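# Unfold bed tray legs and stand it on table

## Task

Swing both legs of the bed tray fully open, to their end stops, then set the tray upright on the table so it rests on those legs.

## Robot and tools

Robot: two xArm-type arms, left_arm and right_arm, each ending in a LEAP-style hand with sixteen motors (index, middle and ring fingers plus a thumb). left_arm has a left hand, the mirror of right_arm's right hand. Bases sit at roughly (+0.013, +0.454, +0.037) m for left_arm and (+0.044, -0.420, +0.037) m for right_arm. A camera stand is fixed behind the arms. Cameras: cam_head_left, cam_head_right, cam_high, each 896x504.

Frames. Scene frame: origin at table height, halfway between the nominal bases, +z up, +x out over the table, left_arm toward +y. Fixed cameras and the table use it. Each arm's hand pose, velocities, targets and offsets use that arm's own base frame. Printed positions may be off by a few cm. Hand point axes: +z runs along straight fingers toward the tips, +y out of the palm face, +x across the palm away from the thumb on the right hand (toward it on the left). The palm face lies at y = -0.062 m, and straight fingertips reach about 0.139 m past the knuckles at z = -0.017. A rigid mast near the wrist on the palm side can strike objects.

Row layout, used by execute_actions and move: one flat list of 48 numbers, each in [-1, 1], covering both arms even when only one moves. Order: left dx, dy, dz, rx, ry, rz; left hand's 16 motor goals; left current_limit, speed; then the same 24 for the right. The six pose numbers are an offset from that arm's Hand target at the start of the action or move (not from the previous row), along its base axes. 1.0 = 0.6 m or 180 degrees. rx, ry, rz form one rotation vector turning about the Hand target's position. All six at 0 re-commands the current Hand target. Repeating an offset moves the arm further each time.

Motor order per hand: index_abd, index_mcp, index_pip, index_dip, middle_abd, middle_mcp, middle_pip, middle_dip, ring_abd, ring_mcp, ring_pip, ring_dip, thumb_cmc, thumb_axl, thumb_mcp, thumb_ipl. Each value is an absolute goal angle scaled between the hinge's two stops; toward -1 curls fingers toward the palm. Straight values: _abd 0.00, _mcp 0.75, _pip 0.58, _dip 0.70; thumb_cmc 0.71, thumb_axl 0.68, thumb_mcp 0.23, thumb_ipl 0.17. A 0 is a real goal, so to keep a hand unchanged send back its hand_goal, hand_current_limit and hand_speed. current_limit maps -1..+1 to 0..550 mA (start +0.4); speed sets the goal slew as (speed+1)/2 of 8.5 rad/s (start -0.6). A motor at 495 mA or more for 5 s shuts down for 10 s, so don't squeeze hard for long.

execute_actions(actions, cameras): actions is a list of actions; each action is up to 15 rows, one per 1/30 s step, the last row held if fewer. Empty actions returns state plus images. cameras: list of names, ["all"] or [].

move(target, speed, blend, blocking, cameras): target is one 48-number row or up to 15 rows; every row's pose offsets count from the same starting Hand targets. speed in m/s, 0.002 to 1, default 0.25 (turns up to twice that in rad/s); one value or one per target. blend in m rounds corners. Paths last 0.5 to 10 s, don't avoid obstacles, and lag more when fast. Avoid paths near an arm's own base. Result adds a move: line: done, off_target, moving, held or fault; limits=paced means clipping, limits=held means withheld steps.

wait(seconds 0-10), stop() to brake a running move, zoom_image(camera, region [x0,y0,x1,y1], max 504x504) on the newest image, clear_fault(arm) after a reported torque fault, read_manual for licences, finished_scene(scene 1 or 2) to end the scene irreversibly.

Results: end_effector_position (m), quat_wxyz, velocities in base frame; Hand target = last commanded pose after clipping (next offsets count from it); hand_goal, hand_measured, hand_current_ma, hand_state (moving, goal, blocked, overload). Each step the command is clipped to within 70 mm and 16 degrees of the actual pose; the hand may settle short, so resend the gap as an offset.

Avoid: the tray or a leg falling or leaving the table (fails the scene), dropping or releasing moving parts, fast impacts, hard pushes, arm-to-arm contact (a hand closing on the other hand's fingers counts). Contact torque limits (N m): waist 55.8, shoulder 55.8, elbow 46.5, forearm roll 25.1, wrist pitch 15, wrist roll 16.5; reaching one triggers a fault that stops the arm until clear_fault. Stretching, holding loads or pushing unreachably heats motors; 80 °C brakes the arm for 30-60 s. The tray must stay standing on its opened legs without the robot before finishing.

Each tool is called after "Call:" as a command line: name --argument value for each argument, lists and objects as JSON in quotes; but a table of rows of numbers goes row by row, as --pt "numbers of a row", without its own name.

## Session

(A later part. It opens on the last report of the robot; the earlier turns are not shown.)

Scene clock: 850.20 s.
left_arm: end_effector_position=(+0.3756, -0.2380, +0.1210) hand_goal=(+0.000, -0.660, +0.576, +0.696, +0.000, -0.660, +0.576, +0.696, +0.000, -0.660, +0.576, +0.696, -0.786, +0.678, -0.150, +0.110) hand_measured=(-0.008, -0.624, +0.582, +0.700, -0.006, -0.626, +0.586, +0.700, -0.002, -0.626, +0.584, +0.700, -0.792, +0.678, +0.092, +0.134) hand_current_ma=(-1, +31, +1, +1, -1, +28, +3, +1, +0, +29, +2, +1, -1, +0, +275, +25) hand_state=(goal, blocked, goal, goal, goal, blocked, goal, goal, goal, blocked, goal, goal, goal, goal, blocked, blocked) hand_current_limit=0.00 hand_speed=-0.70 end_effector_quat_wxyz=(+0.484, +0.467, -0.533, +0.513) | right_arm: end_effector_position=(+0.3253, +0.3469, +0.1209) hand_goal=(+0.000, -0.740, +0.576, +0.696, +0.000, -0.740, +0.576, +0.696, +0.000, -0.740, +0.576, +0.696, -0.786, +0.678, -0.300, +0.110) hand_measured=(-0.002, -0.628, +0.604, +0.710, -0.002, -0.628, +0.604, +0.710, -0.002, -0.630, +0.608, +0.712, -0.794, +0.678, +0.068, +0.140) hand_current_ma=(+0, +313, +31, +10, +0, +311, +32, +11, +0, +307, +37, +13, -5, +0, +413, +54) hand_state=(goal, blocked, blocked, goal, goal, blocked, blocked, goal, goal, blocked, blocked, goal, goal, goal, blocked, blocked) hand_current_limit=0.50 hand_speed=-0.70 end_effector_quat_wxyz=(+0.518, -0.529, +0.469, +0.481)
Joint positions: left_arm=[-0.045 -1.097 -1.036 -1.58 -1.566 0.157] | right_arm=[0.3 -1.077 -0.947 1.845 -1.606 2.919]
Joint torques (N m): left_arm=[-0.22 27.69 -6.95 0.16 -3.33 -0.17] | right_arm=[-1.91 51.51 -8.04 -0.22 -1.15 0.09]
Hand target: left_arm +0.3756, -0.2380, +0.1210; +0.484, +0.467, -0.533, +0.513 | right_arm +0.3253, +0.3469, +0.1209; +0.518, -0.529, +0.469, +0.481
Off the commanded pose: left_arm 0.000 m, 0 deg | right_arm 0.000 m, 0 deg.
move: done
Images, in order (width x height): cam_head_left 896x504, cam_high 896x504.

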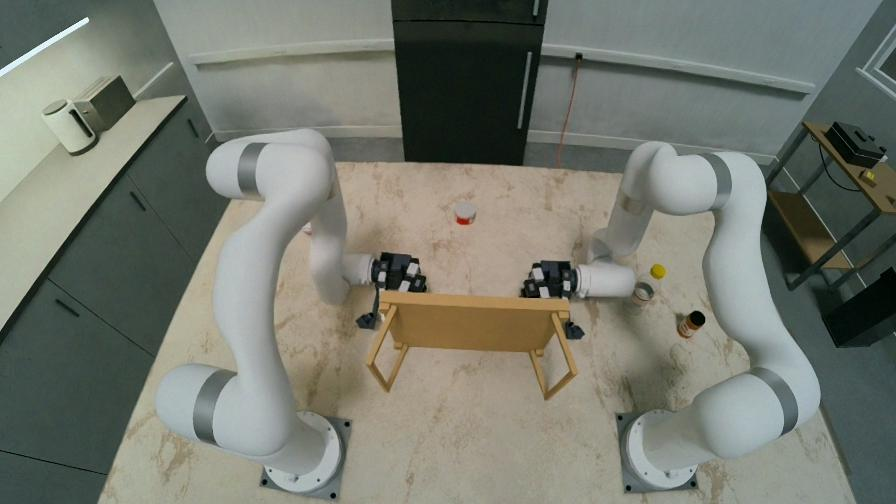

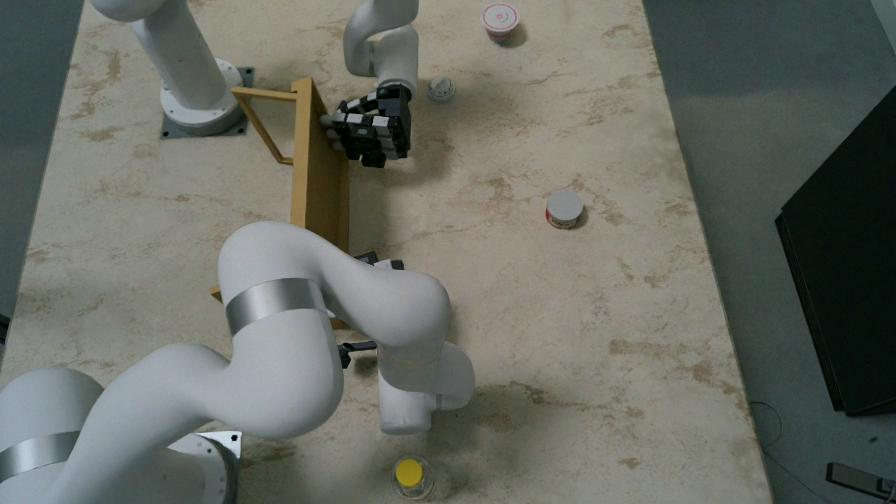

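Call:
move --pt "0 0 0 0 0 0 0 -0.76 0.576 0.696 0 -0.76 0.576 0.696 0 -0.76 0.576 0.696 -0.786 0.678 -0.3 0.11 0.5 -0.7 0 0 0 0 0 0 0 -0.76 0.576 0.696 0 -0.76 0.576 0.696 0 -0.76 0.576 0.696 -0.786 0.678 -0.3 0.11 0.55 -0.7" --pt "0 0 0.05 0 0 0 0 -0.76 0.576 0.696 0 -0.76 0.576 0.696 0 -0.76 0.576 0.696 -0.786 0.678 -0.3 0.11 0.5 -0.7 0 0 0.05 0 0 0 0 -0.76 0.576 0.696 0 -0.76 0.576 0.696 0 -0.76 0.576 0.696 -0.786 0.678 -0.3 0.11 0.55 -0.7" --speed 0.05 --cameras '["all"]'

Scene clock: 860.70 s.
left_arm: end_effector_position=(+0.3756, -0.2380, +0.1510) hand_goal=(+0.000, -0.760, +0.576, +0.696, +0.000, -0.760, +0.576, +0.696, +0.000, -0.760, +0.576, +0.696, -0.786, +0.678, -0.300, +0.110) hand_measured=(-0.020, -0.644, +0.602, +0.712, -0.018, -0.652, +0.612, +0.710, -0.016, -0.648, +0.604, +0.712, -0.798, +0.678, +0.088, +0.144) hand_current_ma=(-8, +263, +17, +6, -6, +234, +30, +6, -5, +252, +18, +6, -5, +0, +412, +44) hand_state=(goal, blocked, blocked, goal, goal, blocked, blocked, goal, goal, blocked, blocked, goal, goal, goal, blocked, blocked) hand_current_limit=0.50 hand_speed=-0.70 end_effector_quat_wxyz=(+0.484, +0.467, -0.533, +0.513) | right_arm: end_effector_position=(+0.3253, +0.3469, +0.1509) hand_goal=(+0.000, -0.760, +0.576, +0.696, +0.000, -0.760, +0.576, +0.696, +0.000, -0.760, +0.576, +0.696, -0.786, +0.678, -0.300, +0.110) hand_measured=(-0.018, -0.632, +0.608, +0.712, -0.016, -0.632, +0.608, +0.712, -0.016, -0.632, +0.612, +0.714, -0.802, +0.678, +0.068, +0.140) hand_current_ma=(-11, +393, +39, +13, -11, +391, +39, +13, -11, +386, +45, +16, -15, +0, +426, +58) hand_state=(goal, blocked, blocked, goal, goal, blocked, blocked, goal, goal, blocked, blocked, goal, goal, goal, blocked, blocked) hand_current_limit=0.55 hand_speed=-0.70 end_effector_quat_wxyz=(+0.518, -0.529, +0.469, +0.481)
Joint positions: left_arm=[-0.045 -1.021 -0.994 -1.58 -1.566 0.123] | right_arm=[0.3 -0.999 -0.903 1.846 -1.596 2.953]
Joint torques (N m): left_arm=[-0.55 28.93 -6.05 1.34 -2.13 -0.89] | right_arm=[0.81 55.31 -6.85 0.85 -1.19 1.33]
Hand target: left_arm +0.3756, -0.2380, +0.1510; +0.484, +0.467, -0.533, +0.513 | right_arm +0.3253, +0.3469, +0.1509; +0.518, -0.529, +0.469, +0.481
Off the commanded pose: left_arm 0.000 m, 0 deg | right_arm 0.000 m, 0 deg.
move: done

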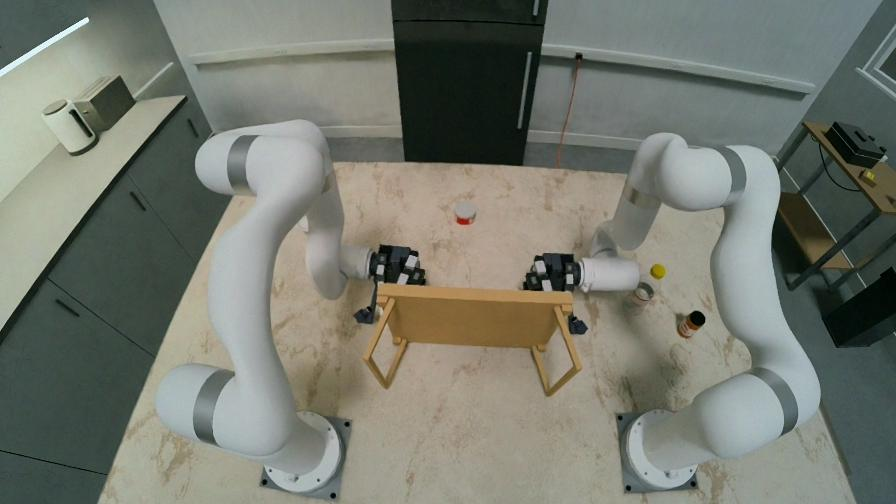

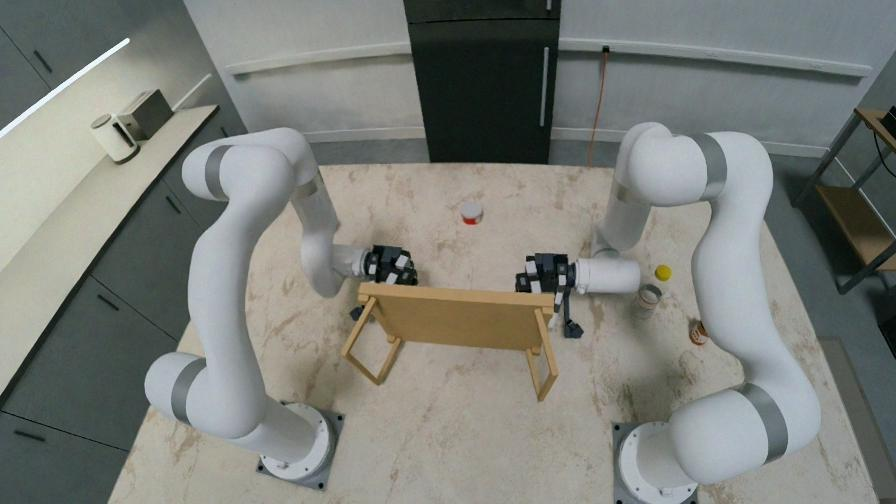

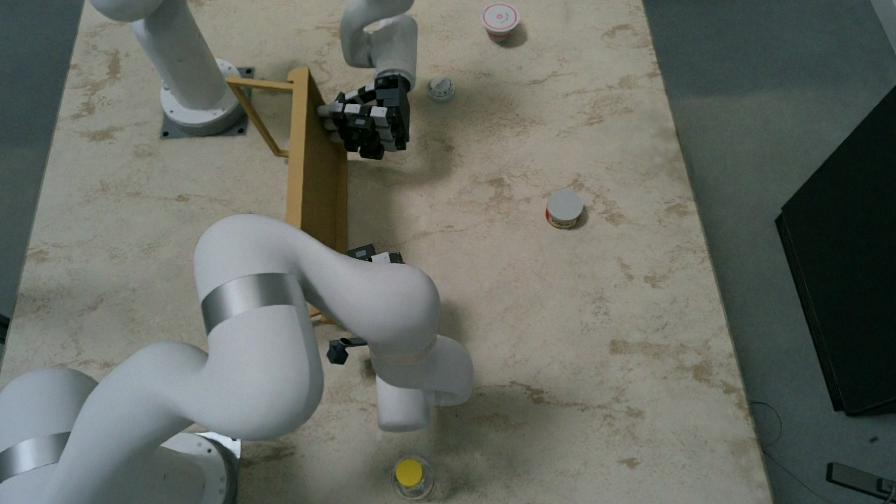

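Call:
move --pt "0 0 0.15 0 0 0 0 -0.76 0.576 0.696 0 -0.76 0.576 0.696 0 -0.76 0.576 0.696 -0.786 0.678 -0.3 0.11 0.5 -0.7 0 0 0.15 0 0 0 0 -0.76 0.576 0.696 0 -0.76 0.576 0.696 0 -0.76 0.576 0.696 -0.786 0.678 -0.3 0.11 0.55 -0.7" --pt "-0.0342 -0.0014 0.1885 0.0057 -0.1566 0 0 -0.76 0.576 0.696 0 -0.76 0.576 0.696 0 -0.76 0.576 0.696 -0.786 0.678 -0.3 0.11 0.5 -0.7 -0.0342 -0.0007 0.1885 0.0023 -0.1567 0 0 -0.76 0.576 0.696 0 -0.76 0.576 0.696 0 -0.76 0.576 0.696 -0.786 0.678 -0.3 0.11 0.55 -0.7" --speed 0.08 --blend '[0.01,0]' --cameras '["all"]'

Scene clock: 869.30 s.
left_arm: end_effector_position=(+0.3551, -0.2389, +0.2641) hand_goal=(+0.000, -0.760, +0.576, +0.696, +0.000, -0.760, +0.576, +0.696, +0.000, -0.760, +0.576, +0.696, -0.786, +0.678, -0.300, +0.110) hand_measured=(-0.020, -0.646, +0.604, +0.712, -0.018, -0.652, +0.614, +0.712, -0.016, -0.648, +0.604, +0.712, -0.800, +0.678, +0.088, +0.144) hand_current_ma=(-9, +262, +18, +7, -7, +233, +31, +6, -6, +252, +20, +6, -5, +0, +412, +45) hand_state=(blocked, blocked, blocked, goal, goal, blocked, blocked, goal, goal, blocked, blocked, goal, goal, goal, blocked, blocked) hand_current_limit=0.50 hand_speed=-0.70 end_effector_quat_wxyz=(-0.335, -0.332, +0.640, -0.607) | right_arm: end_effector_position=(+0.3048, +0.3465, +0.2640) hand_goal=(+0.000, -0.760, +0.576, +0.696, +0.000, -0.760, +0.576, +0.696, +0.000, -0.760, +0.576, +0.696, -0.786, +0.678, -0.300, +0.110) hand_measured=(-0.018, -0.632, +0.608, +0.712, -0.018, -0.632, +0.608, +0.712, -0.018, -0.634, +0.612, +0.714, -0.804, +0.678, +0.068, +0.140) hand_current_ma=(-12, +393, +40, +13, -12, +391, +39, +13, -12, +382, +45, +16, -15, +0, +426, +59) hand_state=(goal, blocked, blocked, goal, goal, blocked, blocked, goal, goal, blocked, blocked, goal, goal, goal, blocked, blocked) hand_current_limit=0.55 hand_speed=-0.70 end_effector_quat_wxyz=(+0.618, -0.629, +0.327, +0.339)
Joint positions: left_arm=[-0.05 -0.583 -0.778 -1.588 -1.528 0.391] | right_arm=[0.316 -0.558 -0.695 1.862 -1.526 2.684]
Joint torques (N m): left_arm=[-0.06 23.66 -9.69 -0.47 -1.78 -0.31] | right_arm=[0.44 46.64 -12.38 1.16 -1.11 0.29]
Hand target: left_arm +0.3551, -0.2389, +0.2641; -0.335, -0.332, +0.640, -0.607 | right_arm +0.3048, +0.3465, +0.2640; +0.619, -0.629, +0.327, +0.339
Off the commanded pose: left_arm 0.000 m, 0 deg | right_arm 0.000 m, 0 deg.
move: done

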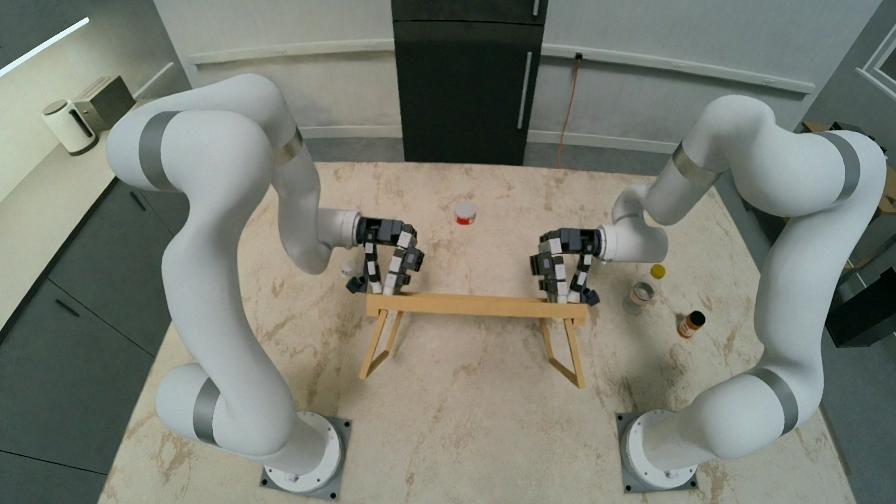

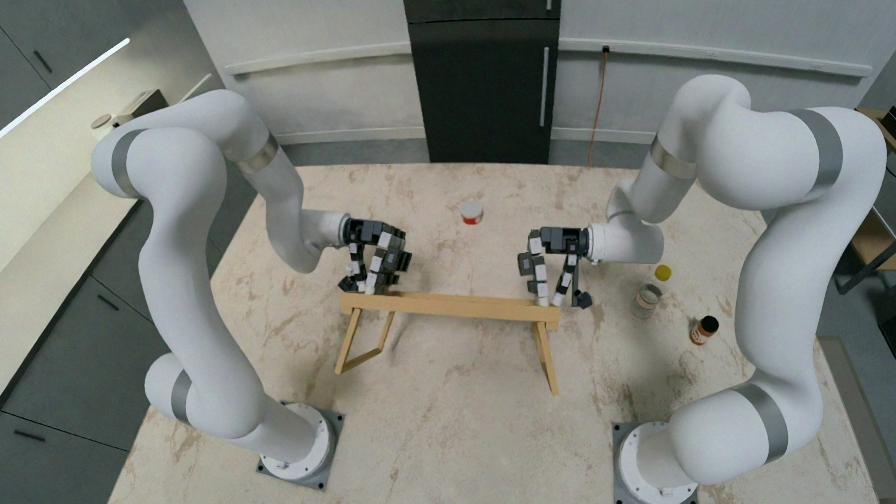

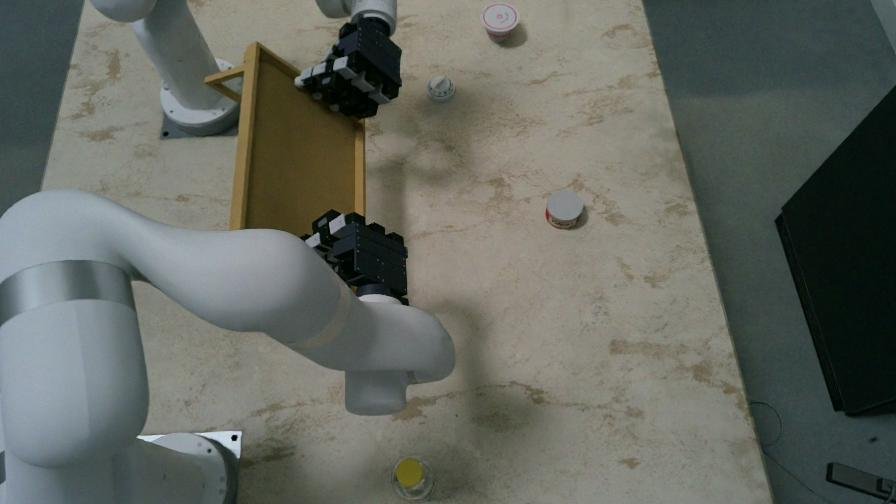

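Call:
move --pt "-0.0487 -0.002 0.0163 0.0057 -0.156 0 0 -0.76 0.576 0.696 0 -0.76 0.576 0.696 0 -0.76 0.576 0.696 -0.786 0.678 -0.3 0.11 0.5 -0.7 -0.0487 -0.001 0.0163 0.0023 -0.1561 0 0 -0.76 0.576 0.696 0 -0.76 0.576 0.696 0 -0.76 0.576 0.696 -0.786 0.678 -0.3 0.11 0.55 -0.7" --pt "-0.0928 -0.0039 0.0088 0.0114 -0.3125 0 0 -0.76 0.576 0.696 0 -0.76 0.576 0.696 0 -0.76 0.576 0.696 -0.786 0.678 -0.3 0.11 0.5 -0.7 -0.0928 -0.0018 0.0088 0.0046 -0.3127 0 0 -0.76 0.576 0.696 0 -0.76 0.576 0.696 0 -0.76 0.576 0.696 -0.786 0.678 -0.3 0.11 0.55 -0.7" --speed 0.08 --blend '[0.01,0]' --cameras '["all"]'

Scene clock: 879.97 s.
left_arm: end_effector_position=(+0.2994, -0.2412, +0.2693) hand_goal=(+0.000, -0.760, +0.576, +0.696, +0.000, -0.760, +0.576, +0.696, +0.000, -0.760, +0.576, +0.696, -0.786, +0.678, -0.300, +0.110) hand_measured=(-0.004, -0.646, +0.604, +0.714, -0.002, -0.652, +0.614, +0.712, +0.000, -0.650, +0.604, +0.712, -0.788, +0.678, +0.088, +0.144) hand_current_ma=(-1, +262, +19, +8, +0, +232, +31, +7, +0, +245, +20, +6, +0, +0, +413, +45) hand_state=(goal, blocked, blocked, goal, goal, blocked, blocked, goal, goal, blocked, blocked, goal, goal, goal, blocked, blocked) hand_current_limit=0.50 hand_speed=-0.70 end_effector_quat_wxyz=(+0.012, -0.013, +0.732, -0.681) | right_arm: end_effector_position=(+0.2491, +0.3454, +0.2693) hand_goal=(+0.000, -0.760, +0.576, +0.696, +0.000, -0.760, +0.576, +0.696, +0.000, -0.760, +0.576, +0.696, -0.786, +0.678, -0.300, +0.110) hand_measured=(-0.002, -0.632, +0.608, +0.712, -0.002, -0.632, +0.608, +0.712, -0.002, -0.634, +0.612, +0.714, -0.794, +0.678, +0.068, +0.142) hand_current_ma=(+0, +386, +40, +13, -1, +386, +39, +13, +0, +380, +45, +16, -4, +0, +426, +59) hand_state=(goal, blocked, blocked, goal, goal, blocked, blocked, goal, goal, blocked, blocked, goal, goal, goal, blocked, blocked) hand_current_limit=0.55 hand_speed=-0.70 end_effector_quat_wxyz=(+0.704, -0.710, -0.006, +0.005)
Joint positions: left_arm=[-0.087 -0.176 -0.418 -1.671 -1.471 1.33] | right_arm=[0.431 -0.195 -0.383 1.979 -1.487 1.742]
Joint torques (N m): left_arm=[-1.83 13.83 -11.97 -0.82 -1.83 0.22] | right_arm=[1.68 32.28 -15.28 1.71 -1.21 -0.45]
Hand target: left_arm +0.2994, -0.2412, +0.2694; +0.012, -0.013, +0.732, -0.681 | right_arm +0.2491, +0.3454, +0.2693; +0.704, -0.710, -0.006, +0.005
Off the commanded pose: left_arm 0.000 m, 0 deg | right_arm 0.000 m, 0 deg.
move: done

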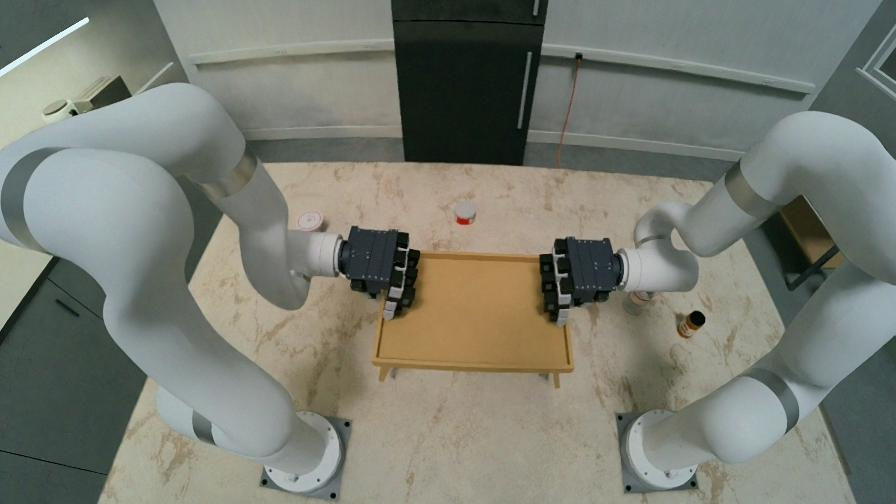

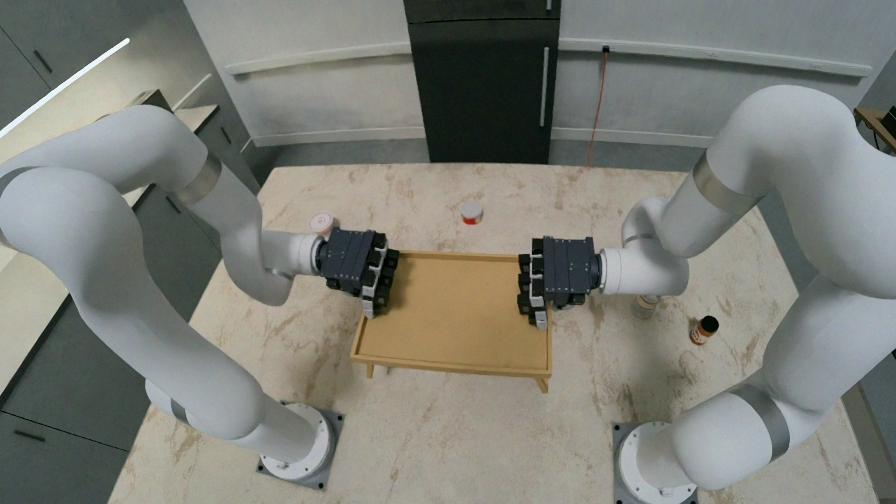

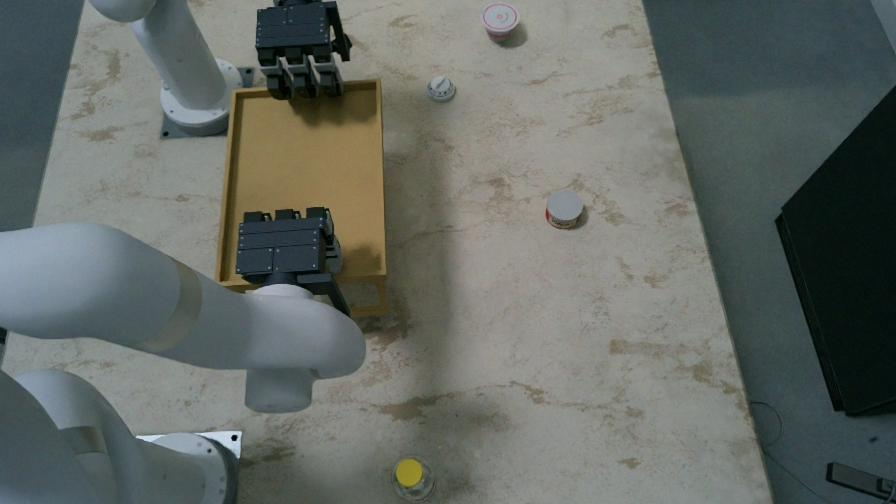

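Call:
move --target '[0,0,-0.14,0,0,0, 0,-0.76,0.576,0.696,0,-0.76,0.576,0.696,0,-0.76,0.576,0.696,-0.786,0.678,-0.3,0.11,0.5,-0.7, 0,0,-0.14,0,0,0, 0,-0.76,0.576,0.696,0,-0.76,0.576,0.696,0,-0.76,0.576,0.696,-0.786,0.678,-0.3,0.11,0.55,-0.7]' --speed 0.07 --cameras '["all"]'

Scene clock: 883.73 s.
left_arm: end_effector_position=(+0.2994, -0.2412, +0.1854) hand_goal=(+0.000, -0.760, +0.576, +0.696, +0.000, -0.760, +0.576, +0.696, +0.000, -0.760, +0.576, +0.696, -0.786, +0.678, -0.300, +0.110) hand_measured=(-0.004, -0.646, +0.606, +0.714, -0.002, -0.654, +0.614, +0.712, +0.000, -0.650, +0.604, +0.712, -0.788, +0.678, +0.086, +0.144) hand_current_ma=(+0, +262, +20, +8, +0, +230, +32, +8, +0, +243, +20, +7, +0, +0, +412, +45) hand_state=(goal, blocked, blocked, goal, goal, blocked, blocked, goal, goal, blocked, blocked, goal, goal, goal, blocked, blocked) hand_current_limit=0.50 hand_speed=-0.70 end_effector_quat_wxyz=(+0.012, -0.013, +0.732, -0.681) | right_arm: end_effector_position=(+0.2491, +0.3454, +0.1853) hand_goal=(+0.000, -0.760, +0.576, +0.696, +0.000, -0.760, +0.576, +0.696, +0.000, -0.760, +0.576, +0.696, -0.786, +0.678, -0.300, +0.110) hand_measured=(-0.002, -0.634, +0.608, +0.712, -0.002, -0.634, +0.608, +0.712, -0.002, -0.634, +0.612, +0.714, -0.792, +0.678, +0.068, +0.142) hand_current_ma=(+0, +381, +40, +13, +0, +381, +39, +14, +0, +376, +45, +16, -3, +0, +426, +63) hand_state=(goal, blocked, blocked, goal, goal, blocked, blocked, goal, goal, blocked, blocked, goal, goal, goal, blocked, blocked) hand_current_limit=0.55 hand_speed=-0.70 end_effector_quat_wxyz=(+0.704, -0.710, -0.006, +0.005)
Joint positions: left_arm=[-0.087 -0.456 -0.442 -1.693 -1.499 1.584] | right_arm=[0.431 -0.491 -0.418 1.987 -1.592 1.504]
Joint torques (N m): left_arm=[-2.11 15.05 -10.79 -0.58 -4.09 0.21] | right_arm=[0.06 28.4 -15.16 -0.65 -2.05 -0.35]
Hand target: left_arm +0.2994, -0.2412, +0.1854; +0.012, -0.013, +0.732, -0.681 | right_arm +0.2491, +0.3454, +0.1853; +0.704, -0.710, -0.006, +0.005
Off the commanded pose: left_arm 0.000 m, 0 deg | right_arm 0.000 m, 0 deg.
move: done

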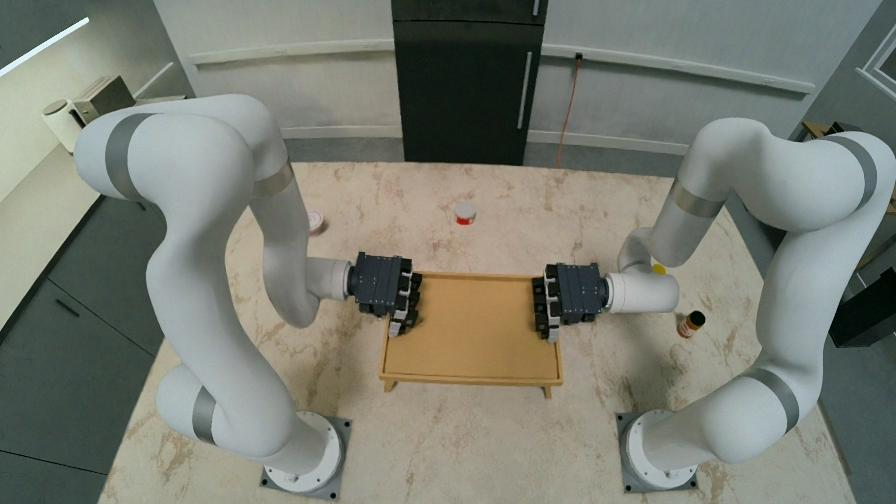

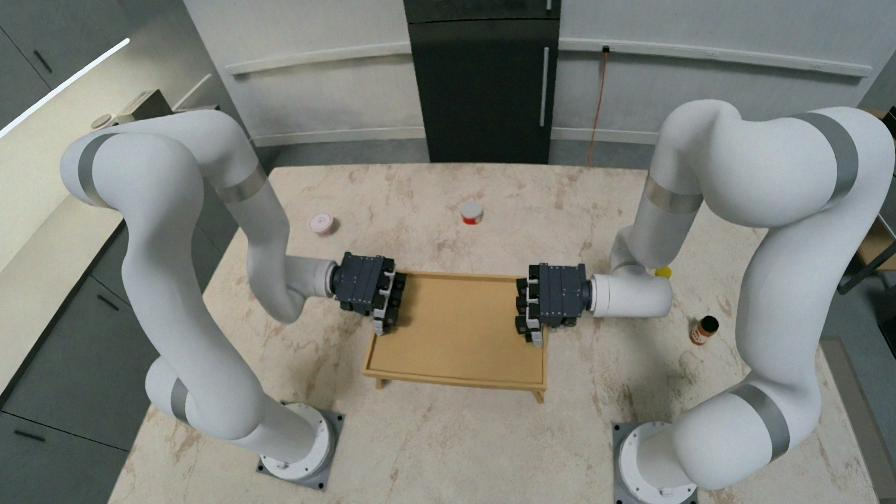

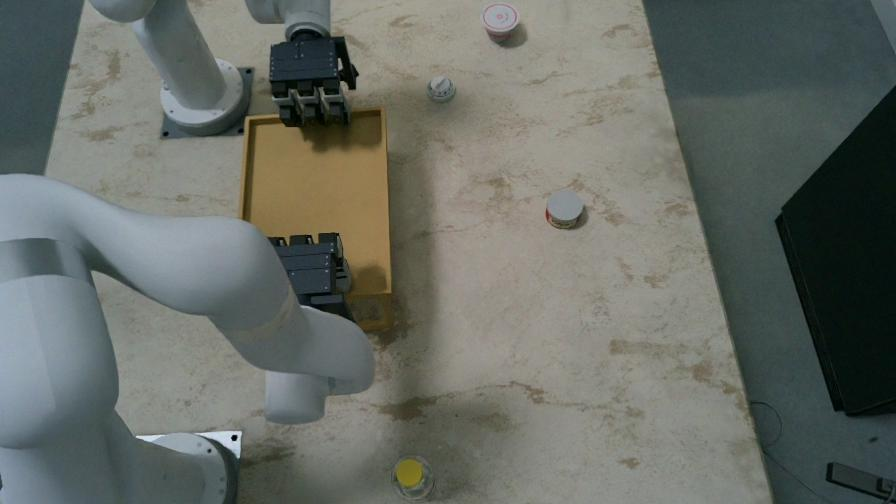

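Call:
move --target '[0,0,-0.025,0,0,0, 0,-0.76,0.576,0.696,0,-0.76,0.576,0.696,0,-0.76,0.576,0.696,-0.786,0.678,-0.3,0.11,0.5,-0.7, 0,0,-0.025,0,0,0, 0,-0.76,0.576,0.696,0,-0.76,0.576,0.696,0,-0.76,0.576,0.696,-0.786,0.678,-0.3,0.11,0.55,-0.7]' --speed 0.02

Call:
move --target '[0,0,-0.005,0,0,0, 0,-0.76,0.576,0.696,0,-0.76,0.576,0.696,0,-0.76,0.576,0.696,-0.786,0.678,-0.3,0.11,0.5,-0.7, 0,0,-0.005,0,0,0, 0,-0.76,0.576,0.696,0,-0.76,0.576,0.696,0,-0.76,0.576,0.696,-0.786,0.678,-0.3,0.11,0.55,-0.7]' --speed 0.02

Scene clock: 887.37 s.
left_arm: end_effector_position=(+0.2994, -0.2412, +0.1704) hand_goal=(+0.000, -0.760, +0.576, +0.696, +0.000, -0.760, +0.576, +0.696, +0.000, -0.760, +0.576, +0.696, -0.786, +0.678, -0.300, +0.110) hand_measured=(-0.004, -0.646, +0.606, +0.714, -0.002, -0.654, +0.614, +0.712, +0.000, -0.650, +0.604, +0.712, -0.788, +0.678, +0.086, +0.144) hand_current_ma=(+0, +262, +20, +8, +0, +230, +32, +8, +0, +243, +20, +7, +0, +0, +412, +45) hand_state=(goal, blocked, blocked, goal, goal, blocked, blocked, goal, goal, blocked, blocked, goal, goal, goal, blocked, blocked) hand_current_limit=0.50 hand_speed=-0.70 end_effector_quat_wxyz=(+0.012, -0.013, +0.732, -0.681) | right_arm: end_effector_position=(+0.2491, +0.3454, +0.1703) hand_goal=(+0.000, -0.760, +0.576, +0.696, +0.000, -0.760, +0.576, +0.696, +0.000, -0.760, +0.576, +0.696, -0.786, +0.678, -0.300, +0.110) hand_measured=(-0.002, -0.634, +0.608, +0.712, -0.002, -0.634, +0.608, +0.712, -0.002, -0.634, +0.612, +0.714, -0.792, +0.678, +0.068, +0.142) hand_current_ma=(+0, +380, +40, +13, +0, +381, +39, +14, +0, +375, +45, +16, -3, +0, +426, +63) hand_state=(goal, blocked, blocked, goal, goal, blocked, blocked, goal, goal, blocked, blocked, goal, goal, goal, blocked, blocked) hand_current_limit=0.55 hand_speed=-0.70 end_effector_quat_wxyz=(+0.704, -0.710, -0.006, +0.005)
Joint positions: left_arm=[-0.087 -0.508 -0.453 -1.696 -1.504 1.625] | right_arm=[0.431 -0.545 -0.431 1.986 -1.608 1.465]
Joint torques (N m): left_arm=[0.21 15.86 -9.74 -0.53 -4.1 0.15] | right_arm=[1.17 29.29 -14.04 -0.69 -2.16 -0.5]
Hand target: left_arm +0.2994, -0.2412, +0.1704; +0.012, -0.013, +0.732, -0.681 | right_arm +0.2491, +0.3454, +0.1703; +0.704, -0.710, -0.006, +0.005
Off the commanded pose: left_arm 0.000 m, 0 deg | right_arm 0.000 m, 0 deg.
move: done

Scene clock: 888.07 s.
left_arm: end_effector_position=(+0.2994, -0.2412, +0.1674) hand_goal=(+0.000, -0.760, +0.576, +0.696, +0.000, -0.760, +0.576, +0.696, +0.000, -0.760, +0.576, +0.696, -0.786, +0.678, -0.300, +0.110) hand_measured=(-0.004, -0.646, +0.606, +0.714, -0.002, -0.656, +0.614, +0.712, +0.000, -0.652, +0.604, +0.712, -0.788, +0.678, +0.086, +0.146) hand_current_ma=(+0, +255, +20, +8, +0, +223, +32, +8, +0, +236, +20, +7, +0, +0, +413, +49) hand_state=(goal, blocked, blocked, goal, goal, blocked, blocked, goal, goal, blocked, blocked, goal, goal, goal, blocked, blocked) hand_current_limit=0.50 hand_speed=-0.70 end_effector_quat_wxyz=(+0.012, -0.013, +0.732, -0.681) | right_arm: end_effector_position=(+0.2491, +0.3454, +0.1675) hand_goal=(+0.000, -0.760, +0.576, +0.696, +0.000, -0.760, +0.576, +0.696, +0.000, -0.760, +0.576, +0.696, -0.786, +0.678, -0.300, +0.110) hand_measured=(-0.002, -0.634, +0.608, +0.712, -0.002, -0.634, +0.608, +0.712, -0.002, -0.634, +0.612, +0.714, -0.794, +0.678, +0.068, +0.142) hand_current_ma=(+0, +379, +40, +13, +0, +380, +39, +14, +0, +375, +45, +16, -4, +0, +426, +63) hand_state=(goal, blocked, blocked, goal, goal, blocked, blocked, goal, goal, blocked, blocked, goal, goal, goal, blocked, blocked) hand_current_limit=0.55 hand_speed=-0.70 end_effector_quat_wxyz=(+0.704, -0.710, -0.006, +0.005)
Joint positions: left_arm=[-0.087 -0.518 -0.455 -1.697 -1.506 1.633] | right_arm=[0.431 -0.556 -0.433 1.986 -1.612 1.458]
Joint torques (N m): left_arm=[-1.34 16.09 -9.53 -0.4 -4.07 0.16] | right_arm=[0.54 23.42 -9.96 -0.15 0.68 -0.43]
Hand target: left_arm +0.2994, -0.2412, +0.1674; +0.012, -0.013, +0.732, -0.681 | right_arm +0.2491, +0.3454, +0.1673; +0.704, -0.710, -0.006, +0.005
Off the commanded pose: left_arm 0.000 m, 0 deg | right_arm 0.000 m, 0 deg.
move: done

Call:
move --target '[0,0,-0.005,0,0,0, 0,-0.76,0.576,0.696,0,-0.76,0.576,0.696,0,-0.76,0.576,0.696,-0.786,0.678,-0.3,0.11,0.5,-0.7, 0,0,0,0,0,0, 0,-0.76,0.576,0.696,0,-0.76,0.576,0.696,0,-0.76,0.576,0.696,-0.786,0.678,-0.3,0.11,0.55,-0.7]' --speed 0.02

Scene clock: 890.67 s.
left_arm: end_effector_position=(+0.2994, -0.2412, +0.1644) hand_goal=(+0.000, -0.760, +0.576, +0.696, +0.000, -0.760, +0.576, +0.696, +0.000, -0.760, +0.576, +0.696, -0.786, +0.678, -0.300, +0.110) hand_measured=(-0.004, -0.648, +0.606, +0.714, -0.002, -0.656, +0.614, +0.712, +0.000, -0.654, +0.604, +0.712, -0.788, +0.678, +0.086, +0.146) hand_current_ma=(+0, +249, +20, +8, +0, +217, +32, +8, +0, +229, +20, +7, +0, +0, +413, +51) hand_state=(goal, blocked, blocked, goal, goal, blocked, blocked, goal, goal, blocked, blocked, goal, goal, goal, blocked, blocked) hand_current_limit=0.50 hand_speed=-0.70 end_effector_quat_wxyz=(+0.012, -0.013, +0.732, -0.681) | right_arm: end_effector_position=(+0.2491, +0.3454, +0.1673) hand_goal=(+0.000, -0.760, +0.576, +0.696, +0.000, -0.760, +0.576, +0.696, +0.000, -0.760, +0.576, +0.696, -0.786, +0.678, -0.300, +0.110) hand_measured=(-0.002, -0.634, +0.610, +0.712, -0.002, -0.634, +0.610, +0.712, -0.002, -0.634, +0.612, +0.714, -0.794, +0.678, +0.066, +0.142) hand_current_ma=(+0, +379, +42, +13, +0, +380, +41, +14, +0, +375, +48, +16, -4, +0, +426, +63) hand_state=(goal, blocked, blocked, goal, goal, blocked, blocked, goal, goal, blocked, blocked, goal, goal, goal, blocked, blocked) hand_current_limit=0.55 hand_speed=-0.70 end_effector_quat_wxyz=(+0.704, -0.710, -0.006, +0.005)
Joint positions: left_arm=[-0.087 -0.528 -0.457 -1.697 -1.507 1.641] | right_arm=[0.431 -0.556 -0.433 1.986 -1.612 1.458]
Joint torques (N m): left_arm=[-0.78 13.18 -7.88 -0.64 0.98 0.28] | right_arm=[-1.15 23.42 -3.73 0.86 0.84 -0.02]
Hand target: left_arm +0.2994, -0.2412, +0.1644; +0.012, -0.013, +0.732, -0.681 | right_arm +0.2491, +0.3454, +0.1673; +0.704, -0.710, -0.006, +0.005
Off the commanded pose: left_arm 0.000 m, 0 deg | right_arm 0.000 m, 0 deg.
move: done

Call:
move --target '[0,0,0,0,0,0, 0,-0.56,0.576,0.696,0,-0.56,0.576,0.696,0,-0.56,0.576,0.696,-0.786,0.678,0.2,0.11,0,-0.9, 0,0,0,0,0,0, 0,-0.56,0.576,0.696,0,-0.56,0.576,0.696,0,-0.56,0.576,0.696,-0.786,0.678,0.2,0.11,0,-0.9]' --speed 0.02 --cameras '["all"]'

Call:
zoom_image --camera "cam_head_right" --region '[320, 220, 620, 420]'

Scene clock: 893.90 s.
left_arm: end_effector_position=(+0.2994, -0.2412, +0.1643) hand_goal=(+0.000, -0.560, +0.576, +0.696, +0.000, -0.560, +0.576, +0.696, +0.000, -0.560, +0.576, +0.696, -0.786, +0.678, +0.200, +0.110) hand_measured=(-0.004, -0.562, +0.578, +0.700, -0.002, -0.562, +0.580, +0.698, +0.000, -0.564, +0.578, +0.698, -0.786, +0.678, +0.198, +0.112) hand_current_ma=(+0, +0, +0, +0, +0, +0, +0, +0, +0, -1, +0, +0, +0, +0, +0, +0) hand_state=(goal, goal, goal, goal, goal, goal, goal, goal, goal, goal, goal, goal, goal, goal, goal, goal) hand_current_limit=0.00 hand_speed=-0.90 end_effector_quat_wxyz=(+0.012, -0.013, +0.732, -0.681) | right_arm: end_effector_position=(+0.2491, +0.3454, +0.1673) hand_goal=(+0.000, -0.560, +0.576, +0.696, +0.000, -0.560, +0.576, +0.696, +0.000, -0.560, +0.576, +0.696, -0.786, +0.678, +0.200, +0.110) hand_measured=(-0.002, -0.562, +0.578, +0.698, -0.002, -0.562, +0.578, +0.698, -0.002, -0.562, +0.578, +0.700, -0.786, +0.678, +0.198, +0.112) hand_current_ma=(+0, -1, +1, +1, +0, -1, +1, +1, +0, -1, +1, +1, +0, +0, +0, +1) hand_state=(goal, goal, goal, goal, goal, goal, goal, goal, goal, goal, goal, goal, goal, goal, goal, goal) hand_current_limit=0.00 hand_speed=-0.90 end_effector_quat_wxyz=(+0.704, -0.710, -0.006, +0.005)
Joint positions: left_arm=[-0.087 -0.529 -0.457 -1.697 -1.507 1.642] | right_arm=[0.431 -0.556 -0.433 1.986 -1.612 1.458]
Joint torques (N m): left_arm=[-1.14 18.15 -7.09 0.19 -3.56 0.13] | right_arm=[-2.3 30.02 -12.01 0.99 -1.77 0.09]
Hand target: left_arm +0.2994, -0.2412, +0.1644; +0.012, -0.013, +0.732, -0.681 | right_arm +0.2491, +0.3454, +0.1673; +0.704, -0.710, -0.006, +0.005
Off the commanded pose: left_arm 0.000 m, 0 deg | right_arm 0.000 m, 0 deg.
move: done

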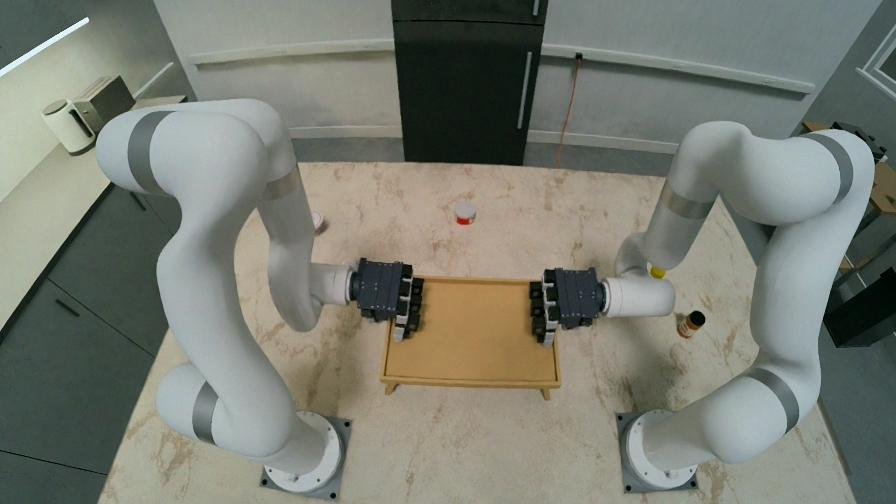

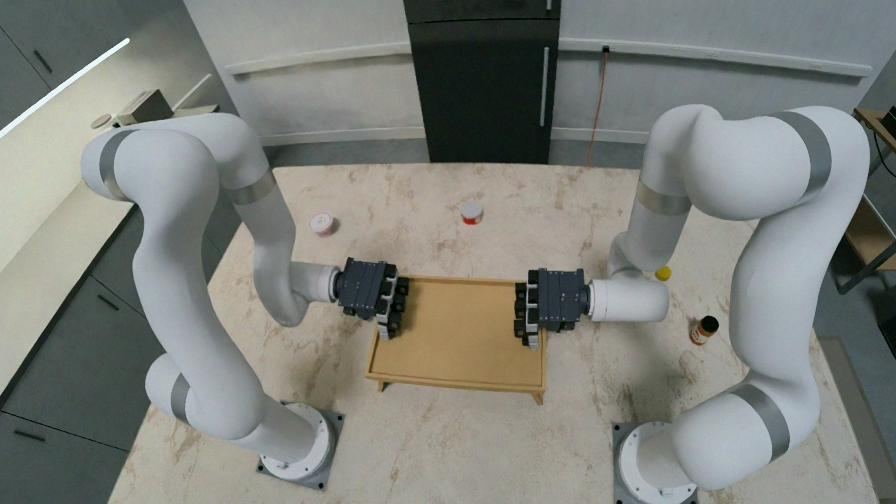

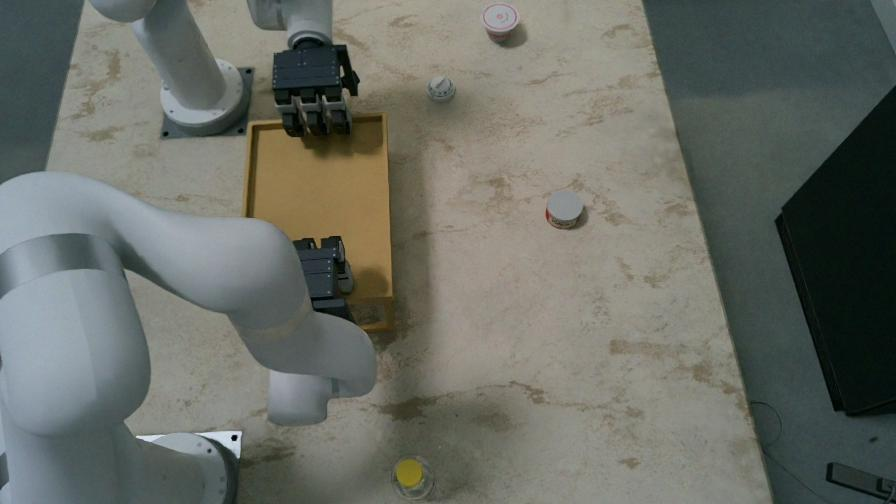

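Scaled by 1.680 from the camera's 896x504 image, which has a finer 1280x720 frame.

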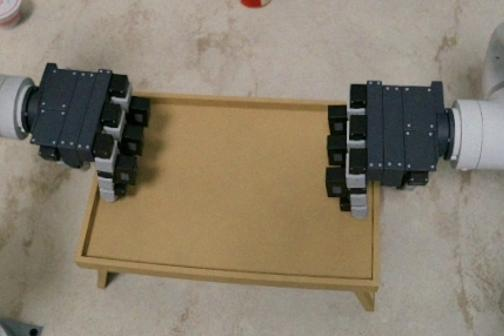

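Call:
move --pt "0 0 0.0167 0 0 0 0 -0.56 0.576 0.696 0 -0.56 0.576 0.696 0 -0.56 0.576 0.696 -0.786 0.678 0.2 0.11 0 -0.9 0 0 0.0167 0 0 0 0 -0.56 0.576 0.696 0 -0.56 0.576 0.696 0 -0.56 0.576 0.696 -0.786 0.678 0.2 0.11 0 -0.9" --pt "0 0 0.0167 0 0 0 0 -0.36 0.576 0.696 0 -0.36 0.576 0.696 0 -0.36 0.576 0.696 -0.786 0.678 0.22 0.11 0 -0.8 0 0 0.0167 0 0 0 0 -0.36 0.576 0.696 0 -0.36 0.576 0.696 0 -0.36 0.576 0.696 -0.786 0.678 0.22 0.11 0 -0.8" --pt "0 0 0.25 0 0 0 0 -0.36 0.576 0.696 0 -0.36 0.576 0.696 0 -0.36 0.576 0.696 -0.786 0.678 0.22 0.11 0 -0.8 0 0 0.25 0 0 0 0 -0.36 0.576 0.696 0 -0.36 0.576 0.696 0 -0.36 0.576 0.696 -0.786 0.678 0.22 0.11 0 -0.8" --speed '[0.03,0.03,0.1]' --cameras '["all"]'

Call:
zoom_image --camera "cam_head_right" --region '[320, 220, 620, 420]'

Call:
zoom_image --camera "cam_high" --region '[200, 60, 440, 360]'

Scene clock: 901.40 s.
left_arm: end_effector_position=(+0.2994, -0.2412, +0.3143) hand_goal=(+0.000, -0.360, +0.576, +0.696, +0.000, -0.360, +0.576, +0.696, +0.000, -0.360, +0.576, +0.696, -0.786, +0.678, +0.220, +0.110) hand_measured=(-0.004, -0.366, +0.578, +0.698, -0.002, -0.366, +0.578, +0.698, +0.000, -0.366, +0.578, +0.698, -0.786, +0.678, +0.218, +0.112) hand_current_ma=(+0, -2, +0, +0, +0, -1, +0, +0, +0, -1, +0, +0, +0, +0, +0, +0) hand_state=(goal, goal, goal, goal, goal, goal, goal, goal, goal, goal, goal, goal, goal, goal, goal, goal) hand_current_limit=0.00 hand_speed=-0.80 end_effector_quat_wxyz=(+0.012, -0.013, +0.732, -0.681) | right_arm: end_effector_position=(+0.2491, +0.3454, +0.3173) hand_goal=(+0.000, -0.360, +0.576, +0.696, +0.000, -0.360, +0.576, +0.696, +0.000, -0.360, +0.576, +0.696, -0.786, +0.678, +0.220, +0.110) hand_measured=(-0.002, -0.368, +0.578, +0.698, -0.002, -0.368, +0.578, +0.698, -0.002, -0.368, +0.578, +0.698, -0.786, +0.678, +0.218, +0.112) hand_current_ma=(+0, -4, +0, +1, +0, -4, +0, +1, +0, -4, +1, +1, +0, +0, -1, +1) hand_state=(goal, goal, goal, goal, goal, goal, goal, goal, goal, goal, goal, goal, goal, goal, goal, goal) hand_current_limit=0.00 hand_speed=-0.80 end_effector_quat_wxyz=(+0.704, -0.710, -0.006, +0.005)
Joint positions: left_arm=[-0.087 -0.043 -0.428 -1.656 -1.457 1.186] | right_arm=[0.431 -0.042 -0.39 1.962 -1.425 1.89]
Joint torques (N m): left_arm=[2.97 12.26 -16.54 0.12 -1.29 -0.18] | right_arm=[-4.36 28.21 -24.19 -0.29 -0.8 0.38]
Hand target: left_arm +0.2994, -0.2412, +0.3144; +0.012, -0.013, +0.732, -0.681 | right_arm +0.2491, +0.3454, +0.3173; +0.704, -0.710, -0.006, +0.005
Off the commanded pose: left_arm 0.000 m, 0 deg | right_arm 0.000 m, 0 deg.
move: done

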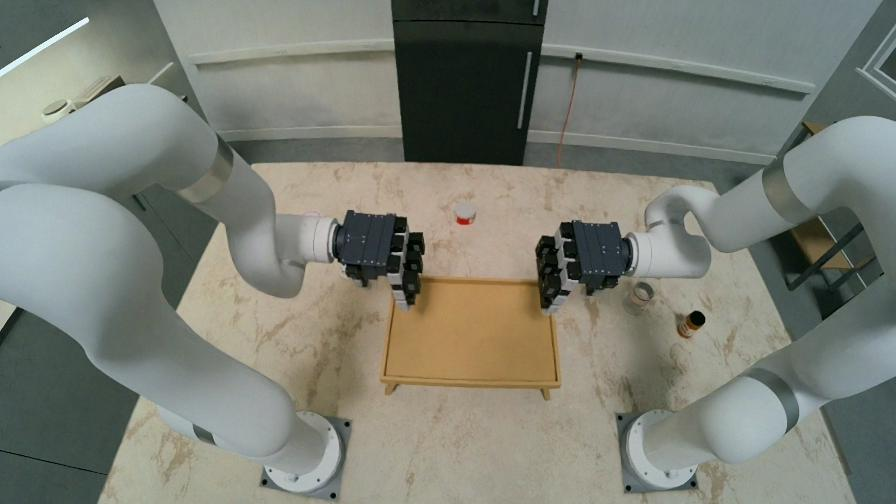

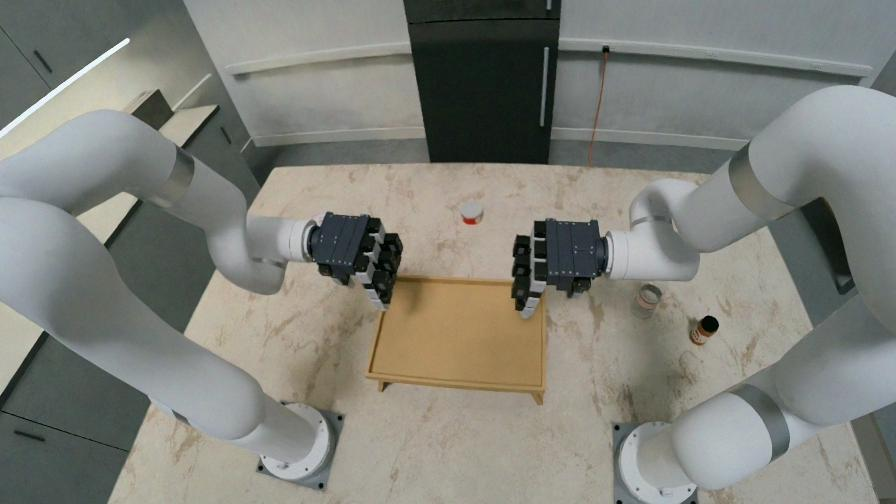

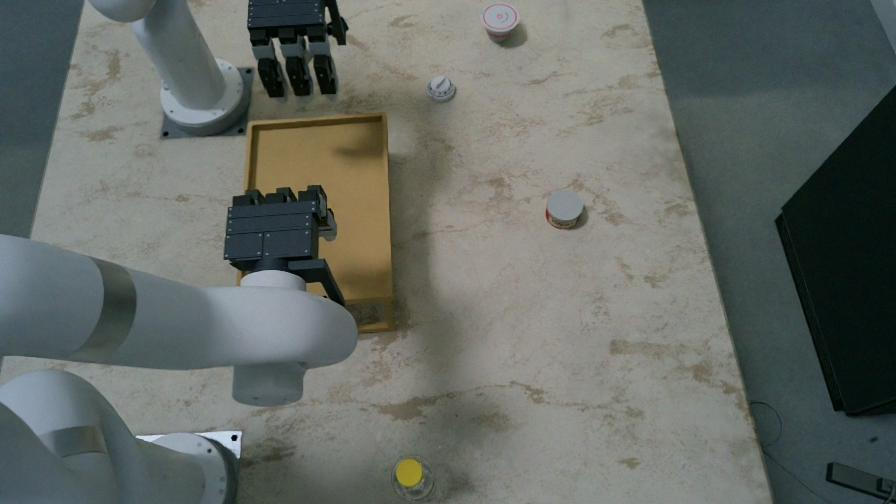

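Scaled by 1.680 from the camera's 896x504 image, which has a finer 1280x720 frame.

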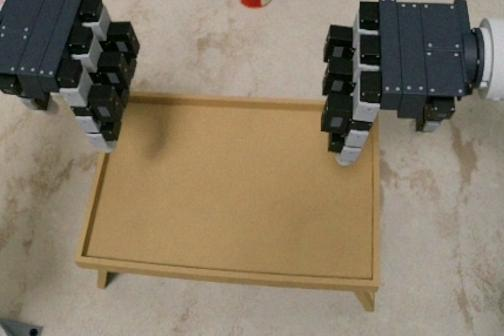

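Scaled by 1.680 from the camera's 896x504 image, which has a finer 1280x720 frame.

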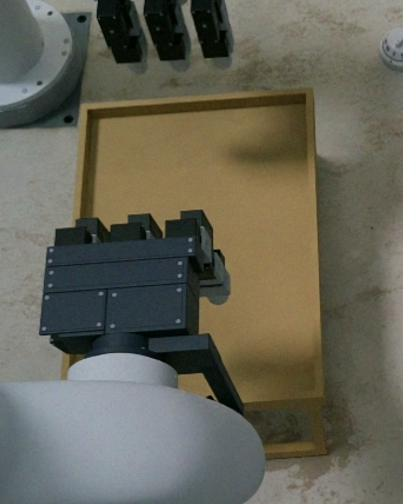

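Call:
finished_scene --scene 2

The scene is finished: the task was done.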